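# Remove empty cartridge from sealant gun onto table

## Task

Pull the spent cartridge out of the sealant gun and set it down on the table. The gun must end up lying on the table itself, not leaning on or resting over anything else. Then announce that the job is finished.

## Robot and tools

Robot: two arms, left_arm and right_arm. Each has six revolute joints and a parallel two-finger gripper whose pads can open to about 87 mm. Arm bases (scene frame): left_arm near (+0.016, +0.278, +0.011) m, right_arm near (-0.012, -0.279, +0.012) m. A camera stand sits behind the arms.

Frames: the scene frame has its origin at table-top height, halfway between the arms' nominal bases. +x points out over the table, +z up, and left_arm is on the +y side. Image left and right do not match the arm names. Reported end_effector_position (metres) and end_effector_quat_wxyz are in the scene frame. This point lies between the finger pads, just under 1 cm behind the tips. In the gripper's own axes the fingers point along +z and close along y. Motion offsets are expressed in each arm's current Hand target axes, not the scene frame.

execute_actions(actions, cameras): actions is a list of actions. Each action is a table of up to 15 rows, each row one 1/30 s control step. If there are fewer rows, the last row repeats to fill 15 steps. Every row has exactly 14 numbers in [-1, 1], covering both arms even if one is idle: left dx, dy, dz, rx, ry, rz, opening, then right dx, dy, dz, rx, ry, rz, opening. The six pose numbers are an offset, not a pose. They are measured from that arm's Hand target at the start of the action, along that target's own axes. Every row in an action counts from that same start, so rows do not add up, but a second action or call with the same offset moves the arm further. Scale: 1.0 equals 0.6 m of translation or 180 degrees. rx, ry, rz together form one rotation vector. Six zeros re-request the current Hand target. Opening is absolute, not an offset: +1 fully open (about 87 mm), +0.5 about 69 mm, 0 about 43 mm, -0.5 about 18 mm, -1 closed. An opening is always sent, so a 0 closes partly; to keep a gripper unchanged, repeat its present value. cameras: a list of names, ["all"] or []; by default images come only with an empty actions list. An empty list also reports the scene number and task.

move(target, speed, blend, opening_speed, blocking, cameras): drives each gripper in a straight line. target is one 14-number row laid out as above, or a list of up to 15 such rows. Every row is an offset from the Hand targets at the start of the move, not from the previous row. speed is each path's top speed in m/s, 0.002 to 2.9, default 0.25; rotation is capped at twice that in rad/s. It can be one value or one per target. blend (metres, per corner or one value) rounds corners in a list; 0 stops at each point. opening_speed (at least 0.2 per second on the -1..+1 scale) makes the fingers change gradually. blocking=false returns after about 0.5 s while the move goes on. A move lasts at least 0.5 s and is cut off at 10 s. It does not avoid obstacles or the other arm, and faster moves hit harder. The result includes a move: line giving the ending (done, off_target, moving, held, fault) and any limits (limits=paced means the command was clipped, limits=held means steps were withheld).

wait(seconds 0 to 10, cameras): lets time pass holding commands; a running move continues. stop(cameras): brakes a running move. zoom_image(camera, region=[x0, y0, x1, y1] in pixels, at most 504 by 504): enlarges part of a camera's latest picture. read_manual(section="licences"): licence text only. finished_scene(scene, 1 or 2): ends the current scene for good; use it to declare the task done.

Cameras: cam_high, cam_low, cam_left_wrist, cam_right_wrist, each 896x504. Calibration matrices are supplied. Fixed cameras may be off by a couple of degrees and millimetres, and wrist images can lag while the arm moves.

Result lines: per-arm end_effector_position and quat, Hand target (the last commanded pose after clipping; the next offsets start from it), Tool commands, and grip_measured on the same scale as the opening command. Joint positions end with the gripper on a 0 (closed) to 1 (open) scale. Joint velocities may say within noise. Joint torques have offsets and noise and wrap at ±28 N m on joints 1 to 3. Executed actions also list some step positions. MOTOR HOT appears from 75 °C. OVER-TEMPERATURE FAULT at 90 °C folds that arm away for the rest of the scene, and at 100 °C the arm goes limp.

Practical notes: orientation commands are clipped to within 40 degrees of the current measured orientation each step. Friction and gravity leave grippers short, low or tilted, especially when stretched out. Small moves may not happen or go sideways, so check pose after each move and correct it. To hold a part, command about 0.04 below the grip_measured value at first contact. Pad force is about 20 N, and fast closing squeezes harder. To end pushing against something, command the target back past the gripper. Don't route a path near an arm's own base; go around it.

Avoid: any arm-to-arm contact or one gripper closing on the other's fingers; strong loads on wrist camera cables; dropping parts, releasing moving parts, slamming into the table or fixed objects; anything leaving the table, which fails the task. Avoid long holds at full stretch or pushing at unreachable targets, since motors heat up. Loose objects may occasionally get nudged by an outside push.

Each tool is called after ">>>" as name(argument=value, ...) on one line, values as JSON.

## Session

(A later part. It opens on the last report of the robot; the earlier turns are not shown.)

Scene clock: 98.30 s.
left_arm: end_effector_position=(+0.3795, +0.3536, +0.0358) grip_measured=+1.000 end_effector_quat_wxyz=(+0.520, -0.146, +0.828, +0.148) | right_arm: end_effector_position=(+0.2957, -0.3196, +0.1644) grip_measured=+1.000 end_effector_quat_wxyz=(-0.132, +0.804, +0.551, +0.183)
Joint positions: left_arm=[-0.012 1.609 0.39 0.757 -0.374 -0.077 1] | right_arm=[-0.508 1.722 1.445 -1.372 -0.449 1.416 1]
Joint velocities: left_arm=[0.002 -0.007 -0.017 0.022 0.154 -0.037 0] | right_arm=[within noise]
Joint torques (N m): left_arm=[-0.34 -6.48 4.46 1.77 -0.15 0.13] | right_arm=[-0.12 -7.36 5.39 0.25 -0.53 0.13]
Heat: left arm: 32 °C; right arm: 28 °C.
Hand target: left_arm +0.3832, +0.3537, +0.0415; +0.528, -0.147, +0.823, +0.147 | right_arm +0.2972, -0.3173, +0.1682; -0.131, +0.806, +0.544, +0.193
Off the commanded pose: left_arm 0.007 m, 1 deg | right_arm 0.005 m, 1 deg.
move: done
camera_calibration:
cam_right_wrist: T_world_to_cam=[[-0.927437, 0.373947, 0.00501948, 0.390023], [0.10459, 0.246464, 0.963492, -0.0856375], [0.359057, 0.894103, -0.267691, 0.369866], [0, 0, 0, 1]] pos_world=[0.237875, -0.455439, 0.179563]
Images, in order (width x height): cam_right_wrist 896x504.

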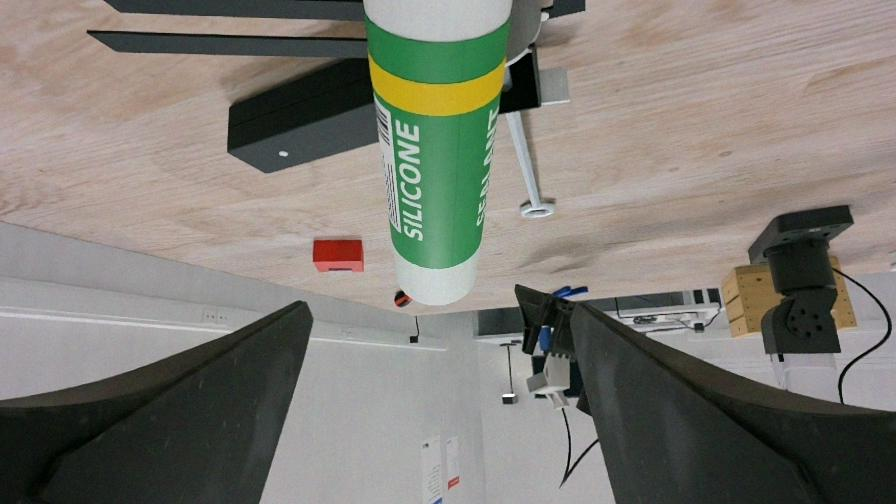

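>>> move(target=[[0,0,0,0,0,0,1,0,0.003,0.155,0,0,0,1],[0,0,0,0,0,0,1,0,0.003,0.155,0,0,0,-0.1],[0,0,0,0,0,0,1,0.09,0.003,0.02,0,0,0,-0.1]], speed=[0.15,0.1,0.1], opening_speed=1.2, cameras=["cam_right_wrist","cam_low","cam_high"])

Scene clock: 106.60 s.
left_arm: end_effector_position=(+0.3795, +0.3536, +0.0358) grip_measured=+1.000 end_effector_quat_wxyz=(+0.520, -0.146, +0.828, +0.148) | right_arm: end_effector_position=(+0.3161, -0.2722, +0.1665) grip_measured=+0.098 end_effector_quat_wxyz=(-0.139, +0.808, +0.545, +0.178)
Joint positions: left_arm=[-0.012 1.609 0.39 0.757 -0.374 -0.077 1] | right_arm=[-0.339 1.707 1.436 -1.312 -0.455 1.615 0.549]
Joint torques (N m): left_arm=[-0.2 -6.54 4.52 1.72 -0.13 0.13] | right_arm=[0.59 -8.28 8.5 0.14 -0.47 0.11]
Heat: left arm: 32 °C; right arm: 29 °C.
Hand target: left_arm +0.3832, +0.3537, +0.0415; +0.528, -0.147, +0.823, +0.147 | right_arm +0.3188, -0.2683, +0.1820; -0.131, +0.806, +0.544, +0.193
Off the commanded pose: left_arm 0.007 m, 1 deg | right_arm 0.016 m, 2 deg.
move: off_target (right_arm)
camera_calibration:
cam_right_wrist: T_world_to_cam=[[-0.923547, 0.382663, 0.025118, 0.389105], [0.125178, 0.238905, 0.962941, -0.109912], [0.362481, 0.892465, -0.268541, 0.319312], [0, 0, 0, 1]] pos_world=[0.257371, -0.407612, 0.181813]
Images, in order (width x height): cam_high 896x504, cam_low 896x504, cam_right_wrist 896x504.

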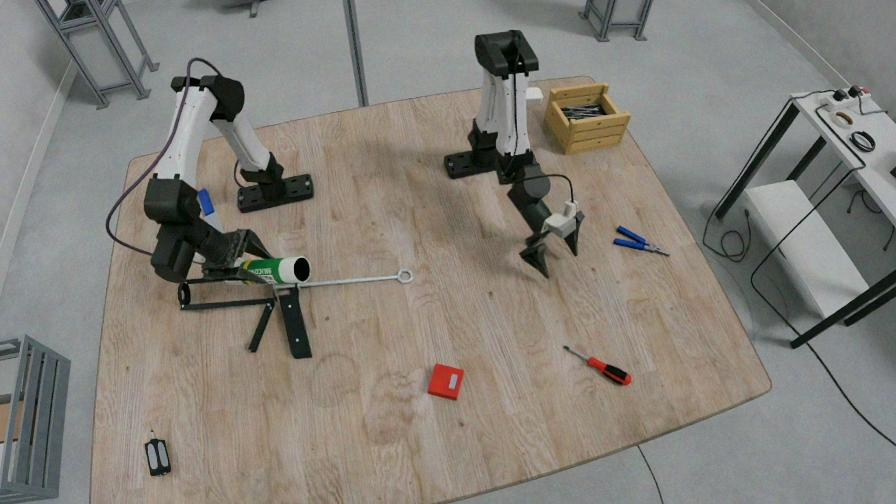

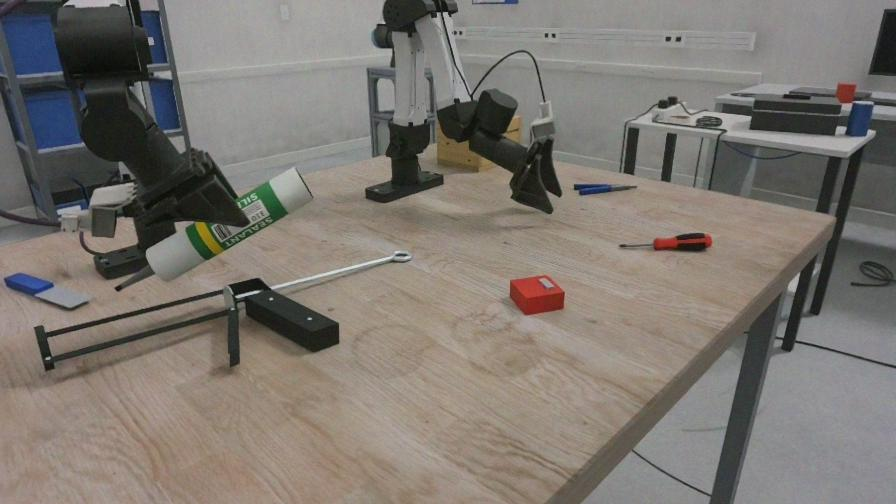

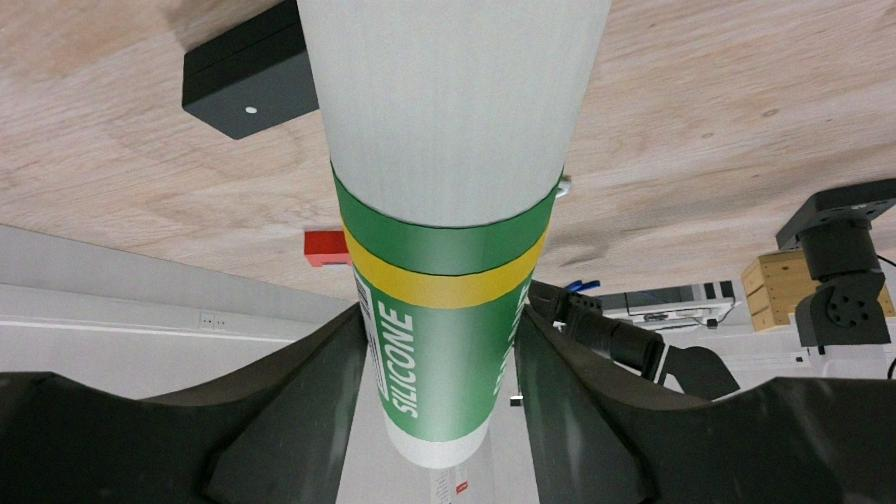

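>>> move(target=[[0,0,0,0,0,0,1,0.038,0,-0.074,0,0,0,-0.1],[0,0,0,0,0,0,1,0.302,0.051,0.12,0.146,-0.099,-0.609,-0.1]], speed=[0.15,0.3], blend=0.02, cameras=["cam_right_wrist","cam_low","cam_high"])

Scene clock: 127.37 s.
left_arm: end_effector_position=(+0.3795, +0.3536, +0.0358) grip_measured=+1.000 end_effector_quat_wxyz=(+0.520, -0.146, +0.828, +0.148) | right_arm: end_effector_position=(+0.4159, -0.1003, +0.2006) grip_measured=+0.098 end_effector_quat_wxyz=(+0.145, +0.019, +0.986, +0.074)
Joint positions: left_arm=[-0.012 1.609 0.39 0.757 -0.374 -0.077 1] | right_arm=[0.346 2.362 2.698 -1.58 -0.034 0.393 0.549]
Joint torques (N m): left_arm=[-0.23 -6.48 4.66 1.7 -0.15 0.15] | right_arm=[0.34 -9.11 8.4 1.12 0.01 -0.1]
Heat: left arm: 33 °C; right arm: 30 °C.
Hand target: left_arm +0.3832, +0.3537, +0.0415; +0.528, -0.147, +0.823, +0.147 | right_arm +0.4197, -0.0996, +0.2000; +0.000, -0.001, +1.000, +0.000
Off the commanded pose: left_arm 0.007 m, 1 deg | right_arm 0.004 m, 19 deg.
joint sent to its limit (right arm) — joint 4 (wrist pitch), lower limit. The joint targets are off in orientation, not in position.
move: off_target (right_arm)
camera_calibration:
cam_right_wrist: T_world_to_cam=[[-0.0237527, -0.985531, -0.167821, -0.0580492], [-0.851815, -0.0679197, 0.519421, 0.268183], [-0.523304, 0.15529, -0.837877, 0.547574], [0, 0, 0, 1]] pos_world=[0.513611, -0.124027, 0.309758]
Images, in order (width x height): cam_high 896x504, cam_low 896x504, cam_right_wrist 896x504.

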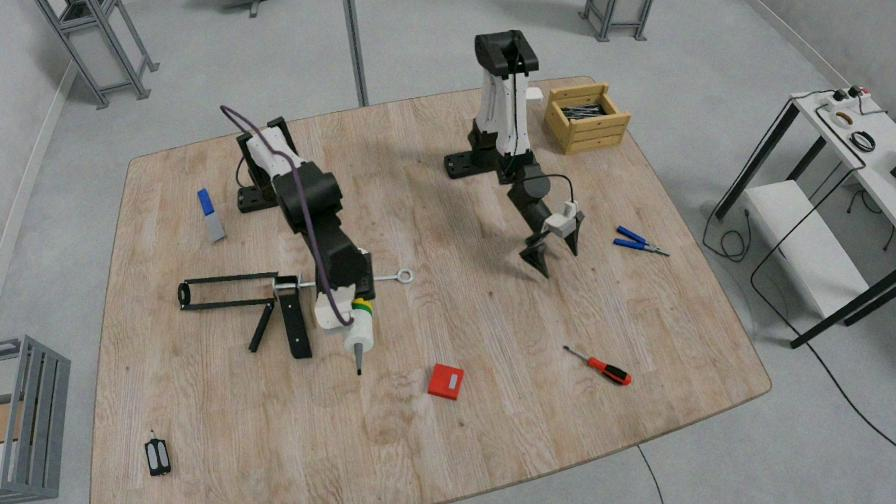

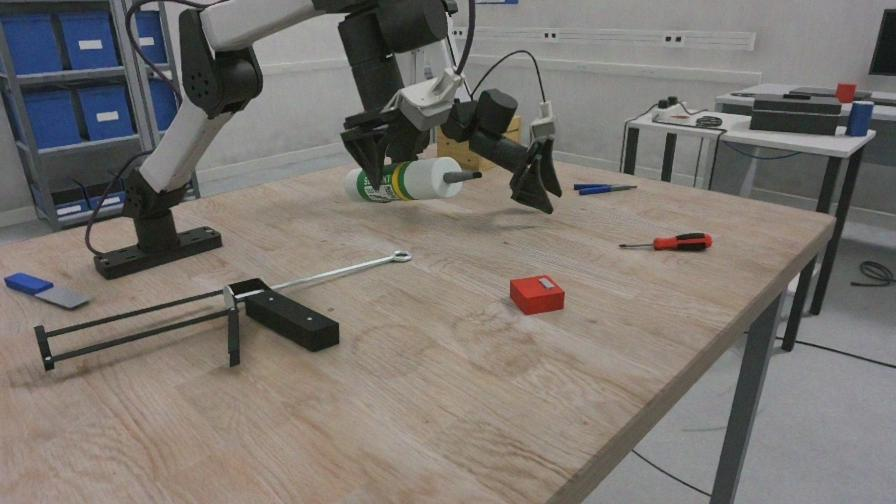

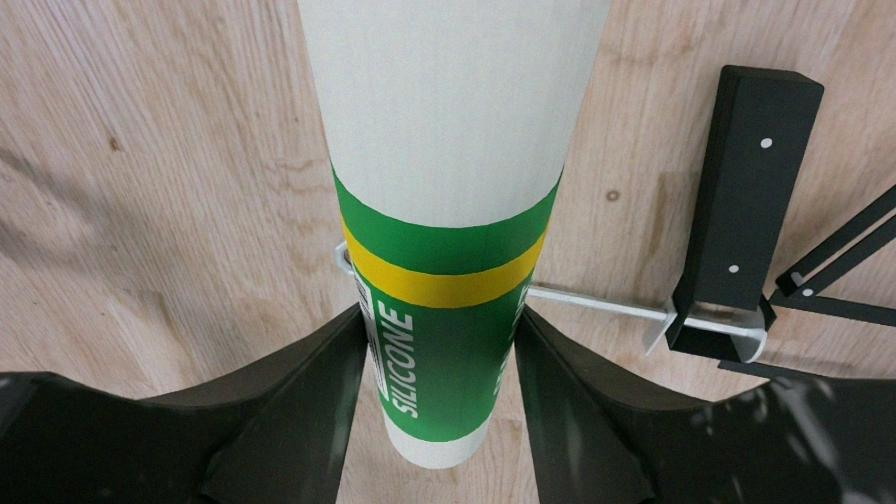

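>>> move(target=[[0,0,0,0,0,0,1,-0.05,0,0.17,0,0,0,-0.1],[0,0,0,0,0,0,1,-0.05,0,0.25,0,0,0,-0.1]], speed=[0.25,0.1], blend=0.02, cameras=["cam_right_wrist","cam_low"])

>>> zoom_image(camera="cam_low", region=[280, 130, 580, 330])

Scene clock: 132.53 s.
left_arm: end_effector_position=(+0.3795, +0.3536, +0.0358) grip_measured=+1.000 end_effector_quat_wxyz=(+0.520, -0.146, +0.828, +0.148) | right_arm: end_effector_position=(+0.4410, -0.0954, +0.0502) grip_measured=+0.098 end_effector_quat_wxyz=(+0.038, +0.005, +0.999, +0.024)
Joint positions: left_arm=[-0.012 1.609 0.39 0.757 -0.374 -0.077 1] | right_arm=[0.346 2.765 2.842 -1.561 -0.018 0.36 0.549]
Joint torques (N m): left_arm=[-0.12 -6.37 4.29 1.72 -0.15 0.06] | right_arm=[-0.75 -11.55 8.39 0.79 0.07 -0.18]
Heat: left arm: 33 °C; right arm: 31 °C.
Hand target: left_arm +0.3832, +0.3537, +0.0415; +0.528, -0.147, +0.823, +0.147 | right_arm +0.4498, -0.0996, +0.0500; +0.000, -0.001, +1.000, +0.000
Off the commanded pose: left_arm 0.007 m, 1 deg | right_arm 0.010 m, 5 deg.
elbow stopped short (right arm): the move would have taken joint 3 (elbow) straighter than the controller allows.
move: off_target (right_arm)
camera_calibration:
cam_right_wrist: T_world_to_cam=[[-0.0198416, -0.997906, -0.0615652, -0.0861879], [-0.718588, -0.0285804, 0.694849, 0.304241], [-0.695153, 0.058027, -0.716516, 0.494245], [0, 0, 0, 1]] pos_world=[0.56049, -0.105992, 0.137426]
Images, in order (width x height): cam_low 896x504, cam_right_wrist 896x504.

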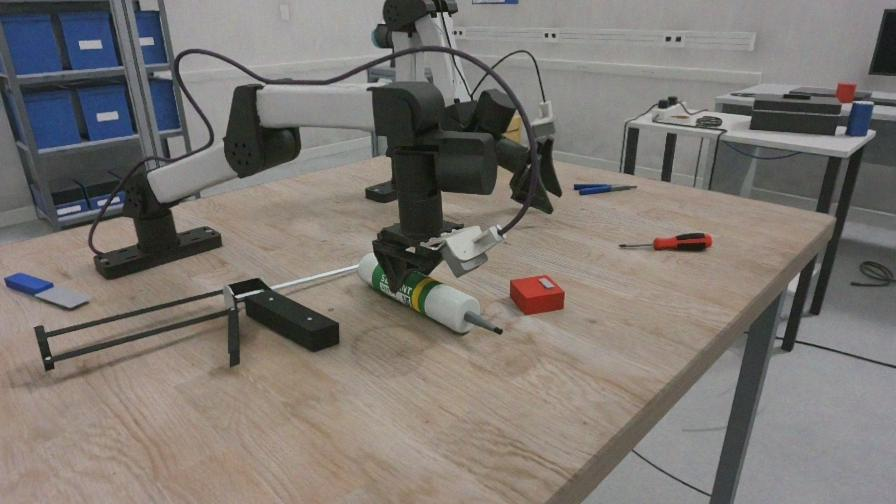

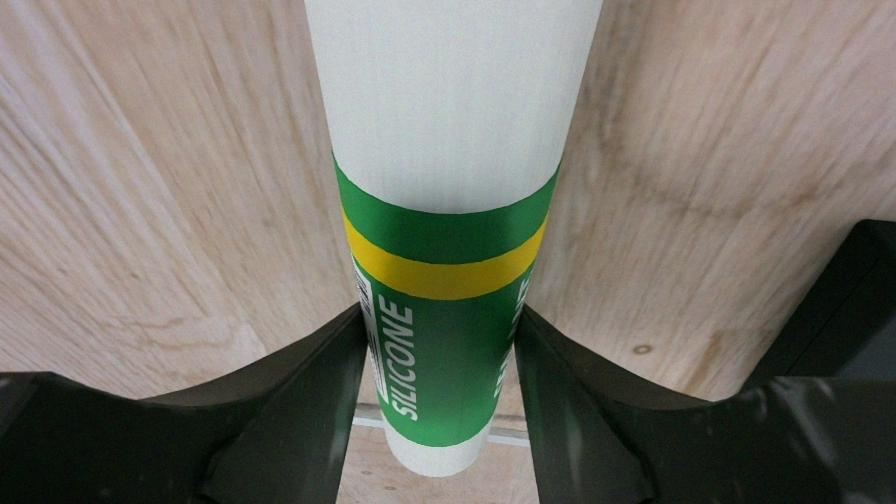

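Scaled by 1.680 from the camera's 896x504 image, which has a finer 1280x720 frame.

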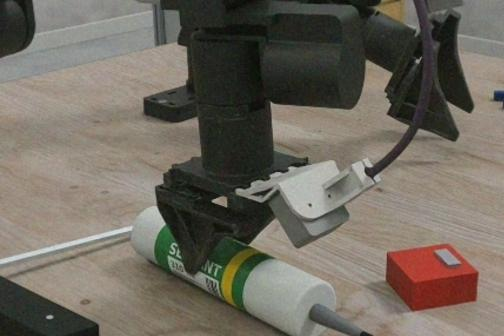

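>>> move(target=[0,0,0,0,0,0,1,0.012,0.005,0.045,0,0,0,-0.1], speed=0.05, cameras=["cam_low","cam_right_wrist"])

>>> zoom_image(camera="cam_low", region=[330, 200, 530, 360])

Scene clock: 136.07 s.
left_arm: end_effector_position=(+0.3795, +0.3536, +0.0358) grip_measured=+1.000 end_effector_quat_wxyz=(+0.520, -0.146, +0.828, +0.148) | right_arm: end_effector_position=(+0.4420, -0.0953, +0.0463) grip_measured=+0.098 end_effector_quat_wxyz=(+0.037, +0.005, +0.999, +0.023)
Joint positions: left_arm=[-0.012 1.609 0.39 0.757 -0.374 -0.077 1] | right_arm=[0.346 2.783 2.862 -1.565 -0.017 0.36 0.549]
Joint torques (N m): left_arm=[-0.28 -6.53 4.44 1.74 -0.12 0.08] | right_arm=[0.03 -8.31 6.53 0.74 0.08 -0.1]
Heat: left arm: 33 °C; right arm: 32 °C.
Hand target: left_arm +0.3832, +0.3537, +0.0415; +0.528, -0.147, +0.823, +0.147 | right_arm +0.4425, -0.0966, +0.0231; +0.000, -0.001, +1.000, +0.000
Off the commanded pose: left_arm 0.007 m, 1 deg | right_arm 0.023 m, 5 deg.
elbow stopped short (right arm): the move would have taken joint 3 (elbow) straighter than the controller allows.
move: off_target (right_arm)
camera_calibration:
cam_right_wrist: T_world_to_cam=[[-0.0200249, -0.99802, -0.0596233, -0.0862774], [-0.717315, -0.0272005, 0.696218, 0.307139], [-0.696461, 0.0567104, -0.71535, 0.492638], [0, 0, 0, 1]] pos_world=[0.561691, -0.10569, 0.133429]
Images, in order (width x height): cam_low 896x504, cam_right_wrist 896x504.

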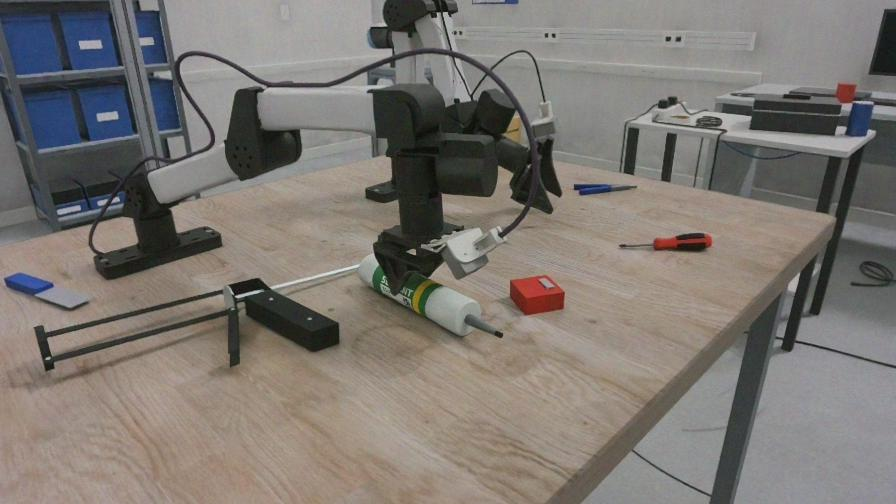

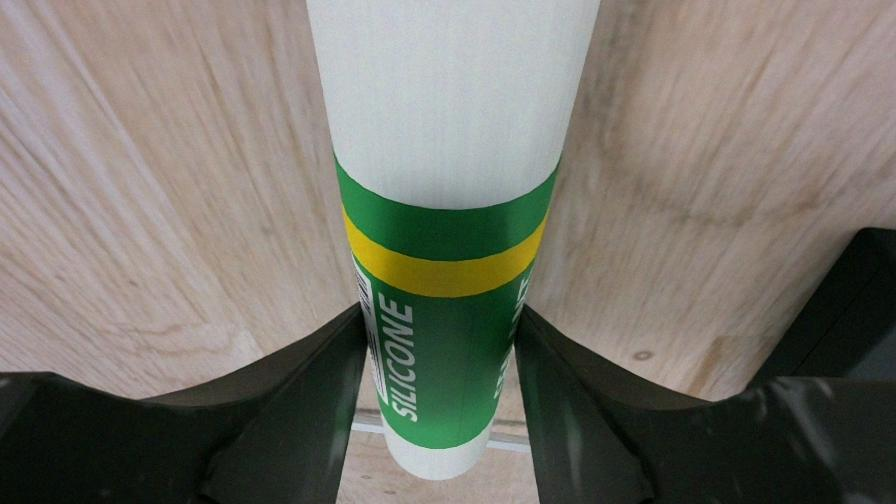

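Scaled by 2.520 from the camera's 896x504 image, which has a finer 1280x720 frame.

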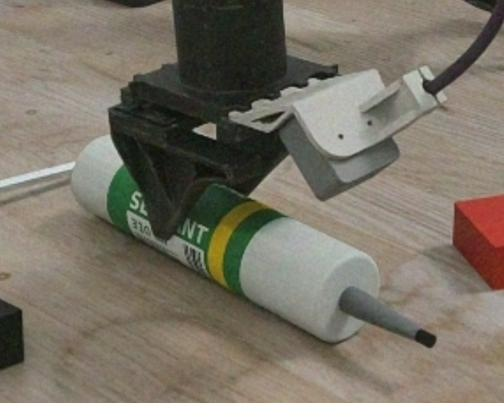

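>>> move(target=[[0,0,0,0,0,0,1,0,0,-0.025,0,0,0,-0.1],[0,0,0,0,0,0,1,0,0,-0.025,0,0,0,0.9],[0,0,0,0,0,0,1,0.05,0,-0.25,0,0,0,0.9]], speed=[0.05,0.1,0.2], opening_speed=0.5, cameras=["cam_right_wrist","cam_low","cam_high"])

Scene clock: 144.57 s.
left_arm: end_effector_position=(+0.3795, +0.3536, +0.0358) grip_measured=+1.000 end_effector_quat_wxyz=(+0.520, -0.146, +0.828, +0.148) | right_arm: end_effector_position=(+0.4163, -0.0973, +0.1638) grip_measured=+0.900 end_effector_quat_wxyz=(+0.108, +0.001, +0.993, +0.050)
Joint positions: left_arm=[-0.012 1.609 0.39 0.757 -0.374 -0.077 1] | right_arm=[0.36 2.43 2.671 -1.574 -0.016 0.367 0.95]
Joint torques (N m): left_arm=[-0.39 -6.52 4.57 1.77 -0.12 0.1] | right_arm=[0.7 -13.18 5.38 0.92 -0.03 0.17]
Heat: left arm: 34 °C; right arm: 34 °C.
Hand target: left_arm +0.3832, +0.3537, +0.0415; +0.528, -0.147, +0.823, +0.147 | right_arm +0.4125, -0.0965, +0.1730; +0.000, -0.001, +1.000, +0.000
Off the commanded pose: left_arm 0.007 m, 1 deg | right_arm 0.010 m, 14 deg.
elbow stopped short (right arm): the move would have taken joint 3 (elbow) straighter than the controller allows.
joint sent to its limit (right arm) — joint 4 (wrist pitch), lower limit. The joint targets are off in orientation, not in position.
move: off_target (right_arm); target 2's new opening was sent with right_arm's hand 0.008 m and 5 deg from that target
camera_calibration:
cam_right_wrist: T_world_to_cam=[[-0.000464697, -0.993457, -0.114209, -0.0806186], [-0.808923, -0.0667717, 0.584111, 0.259492], [-0.587915, 0.0926577, -0.803599, 0.531708], [0, 0, 0, 1]] pos_world=[0.522471, -0.112031, 0.2665]
Images, in order (width x height): cam_high 896x504, cam_low 896x504, cam_right_wrist 896x504.

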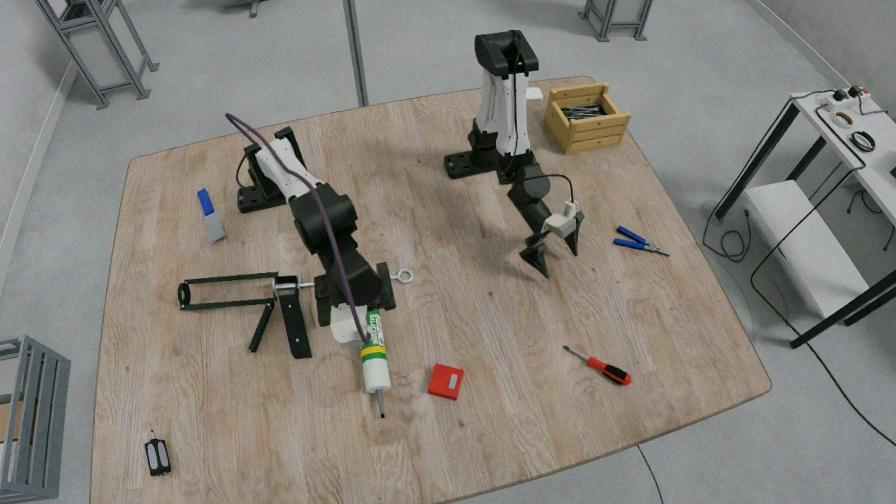

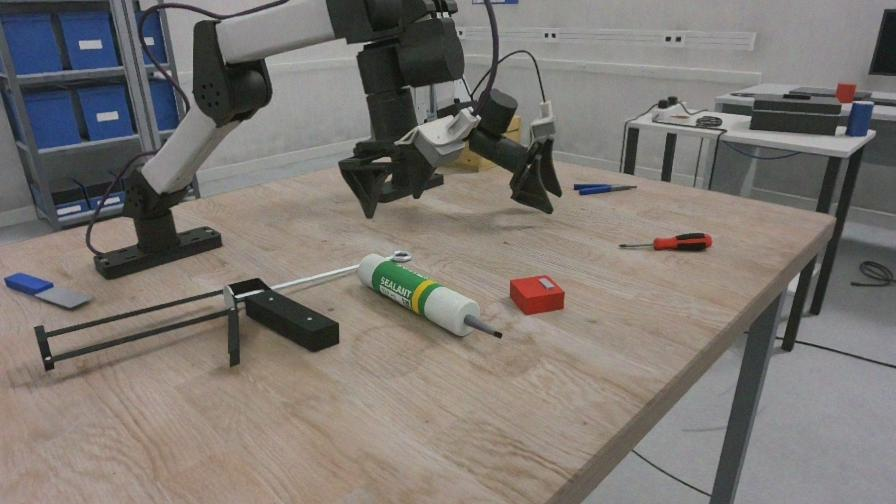

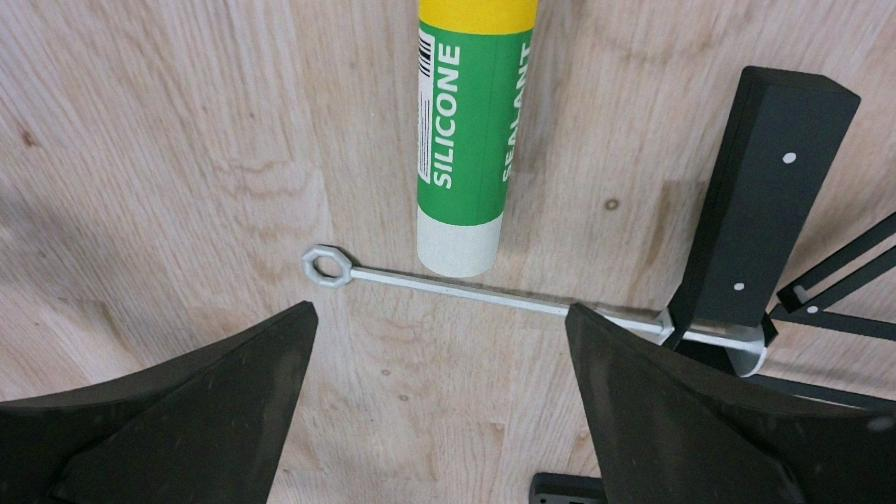

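>>> finished_scene(scene=1)

The scene is finished: the task was done.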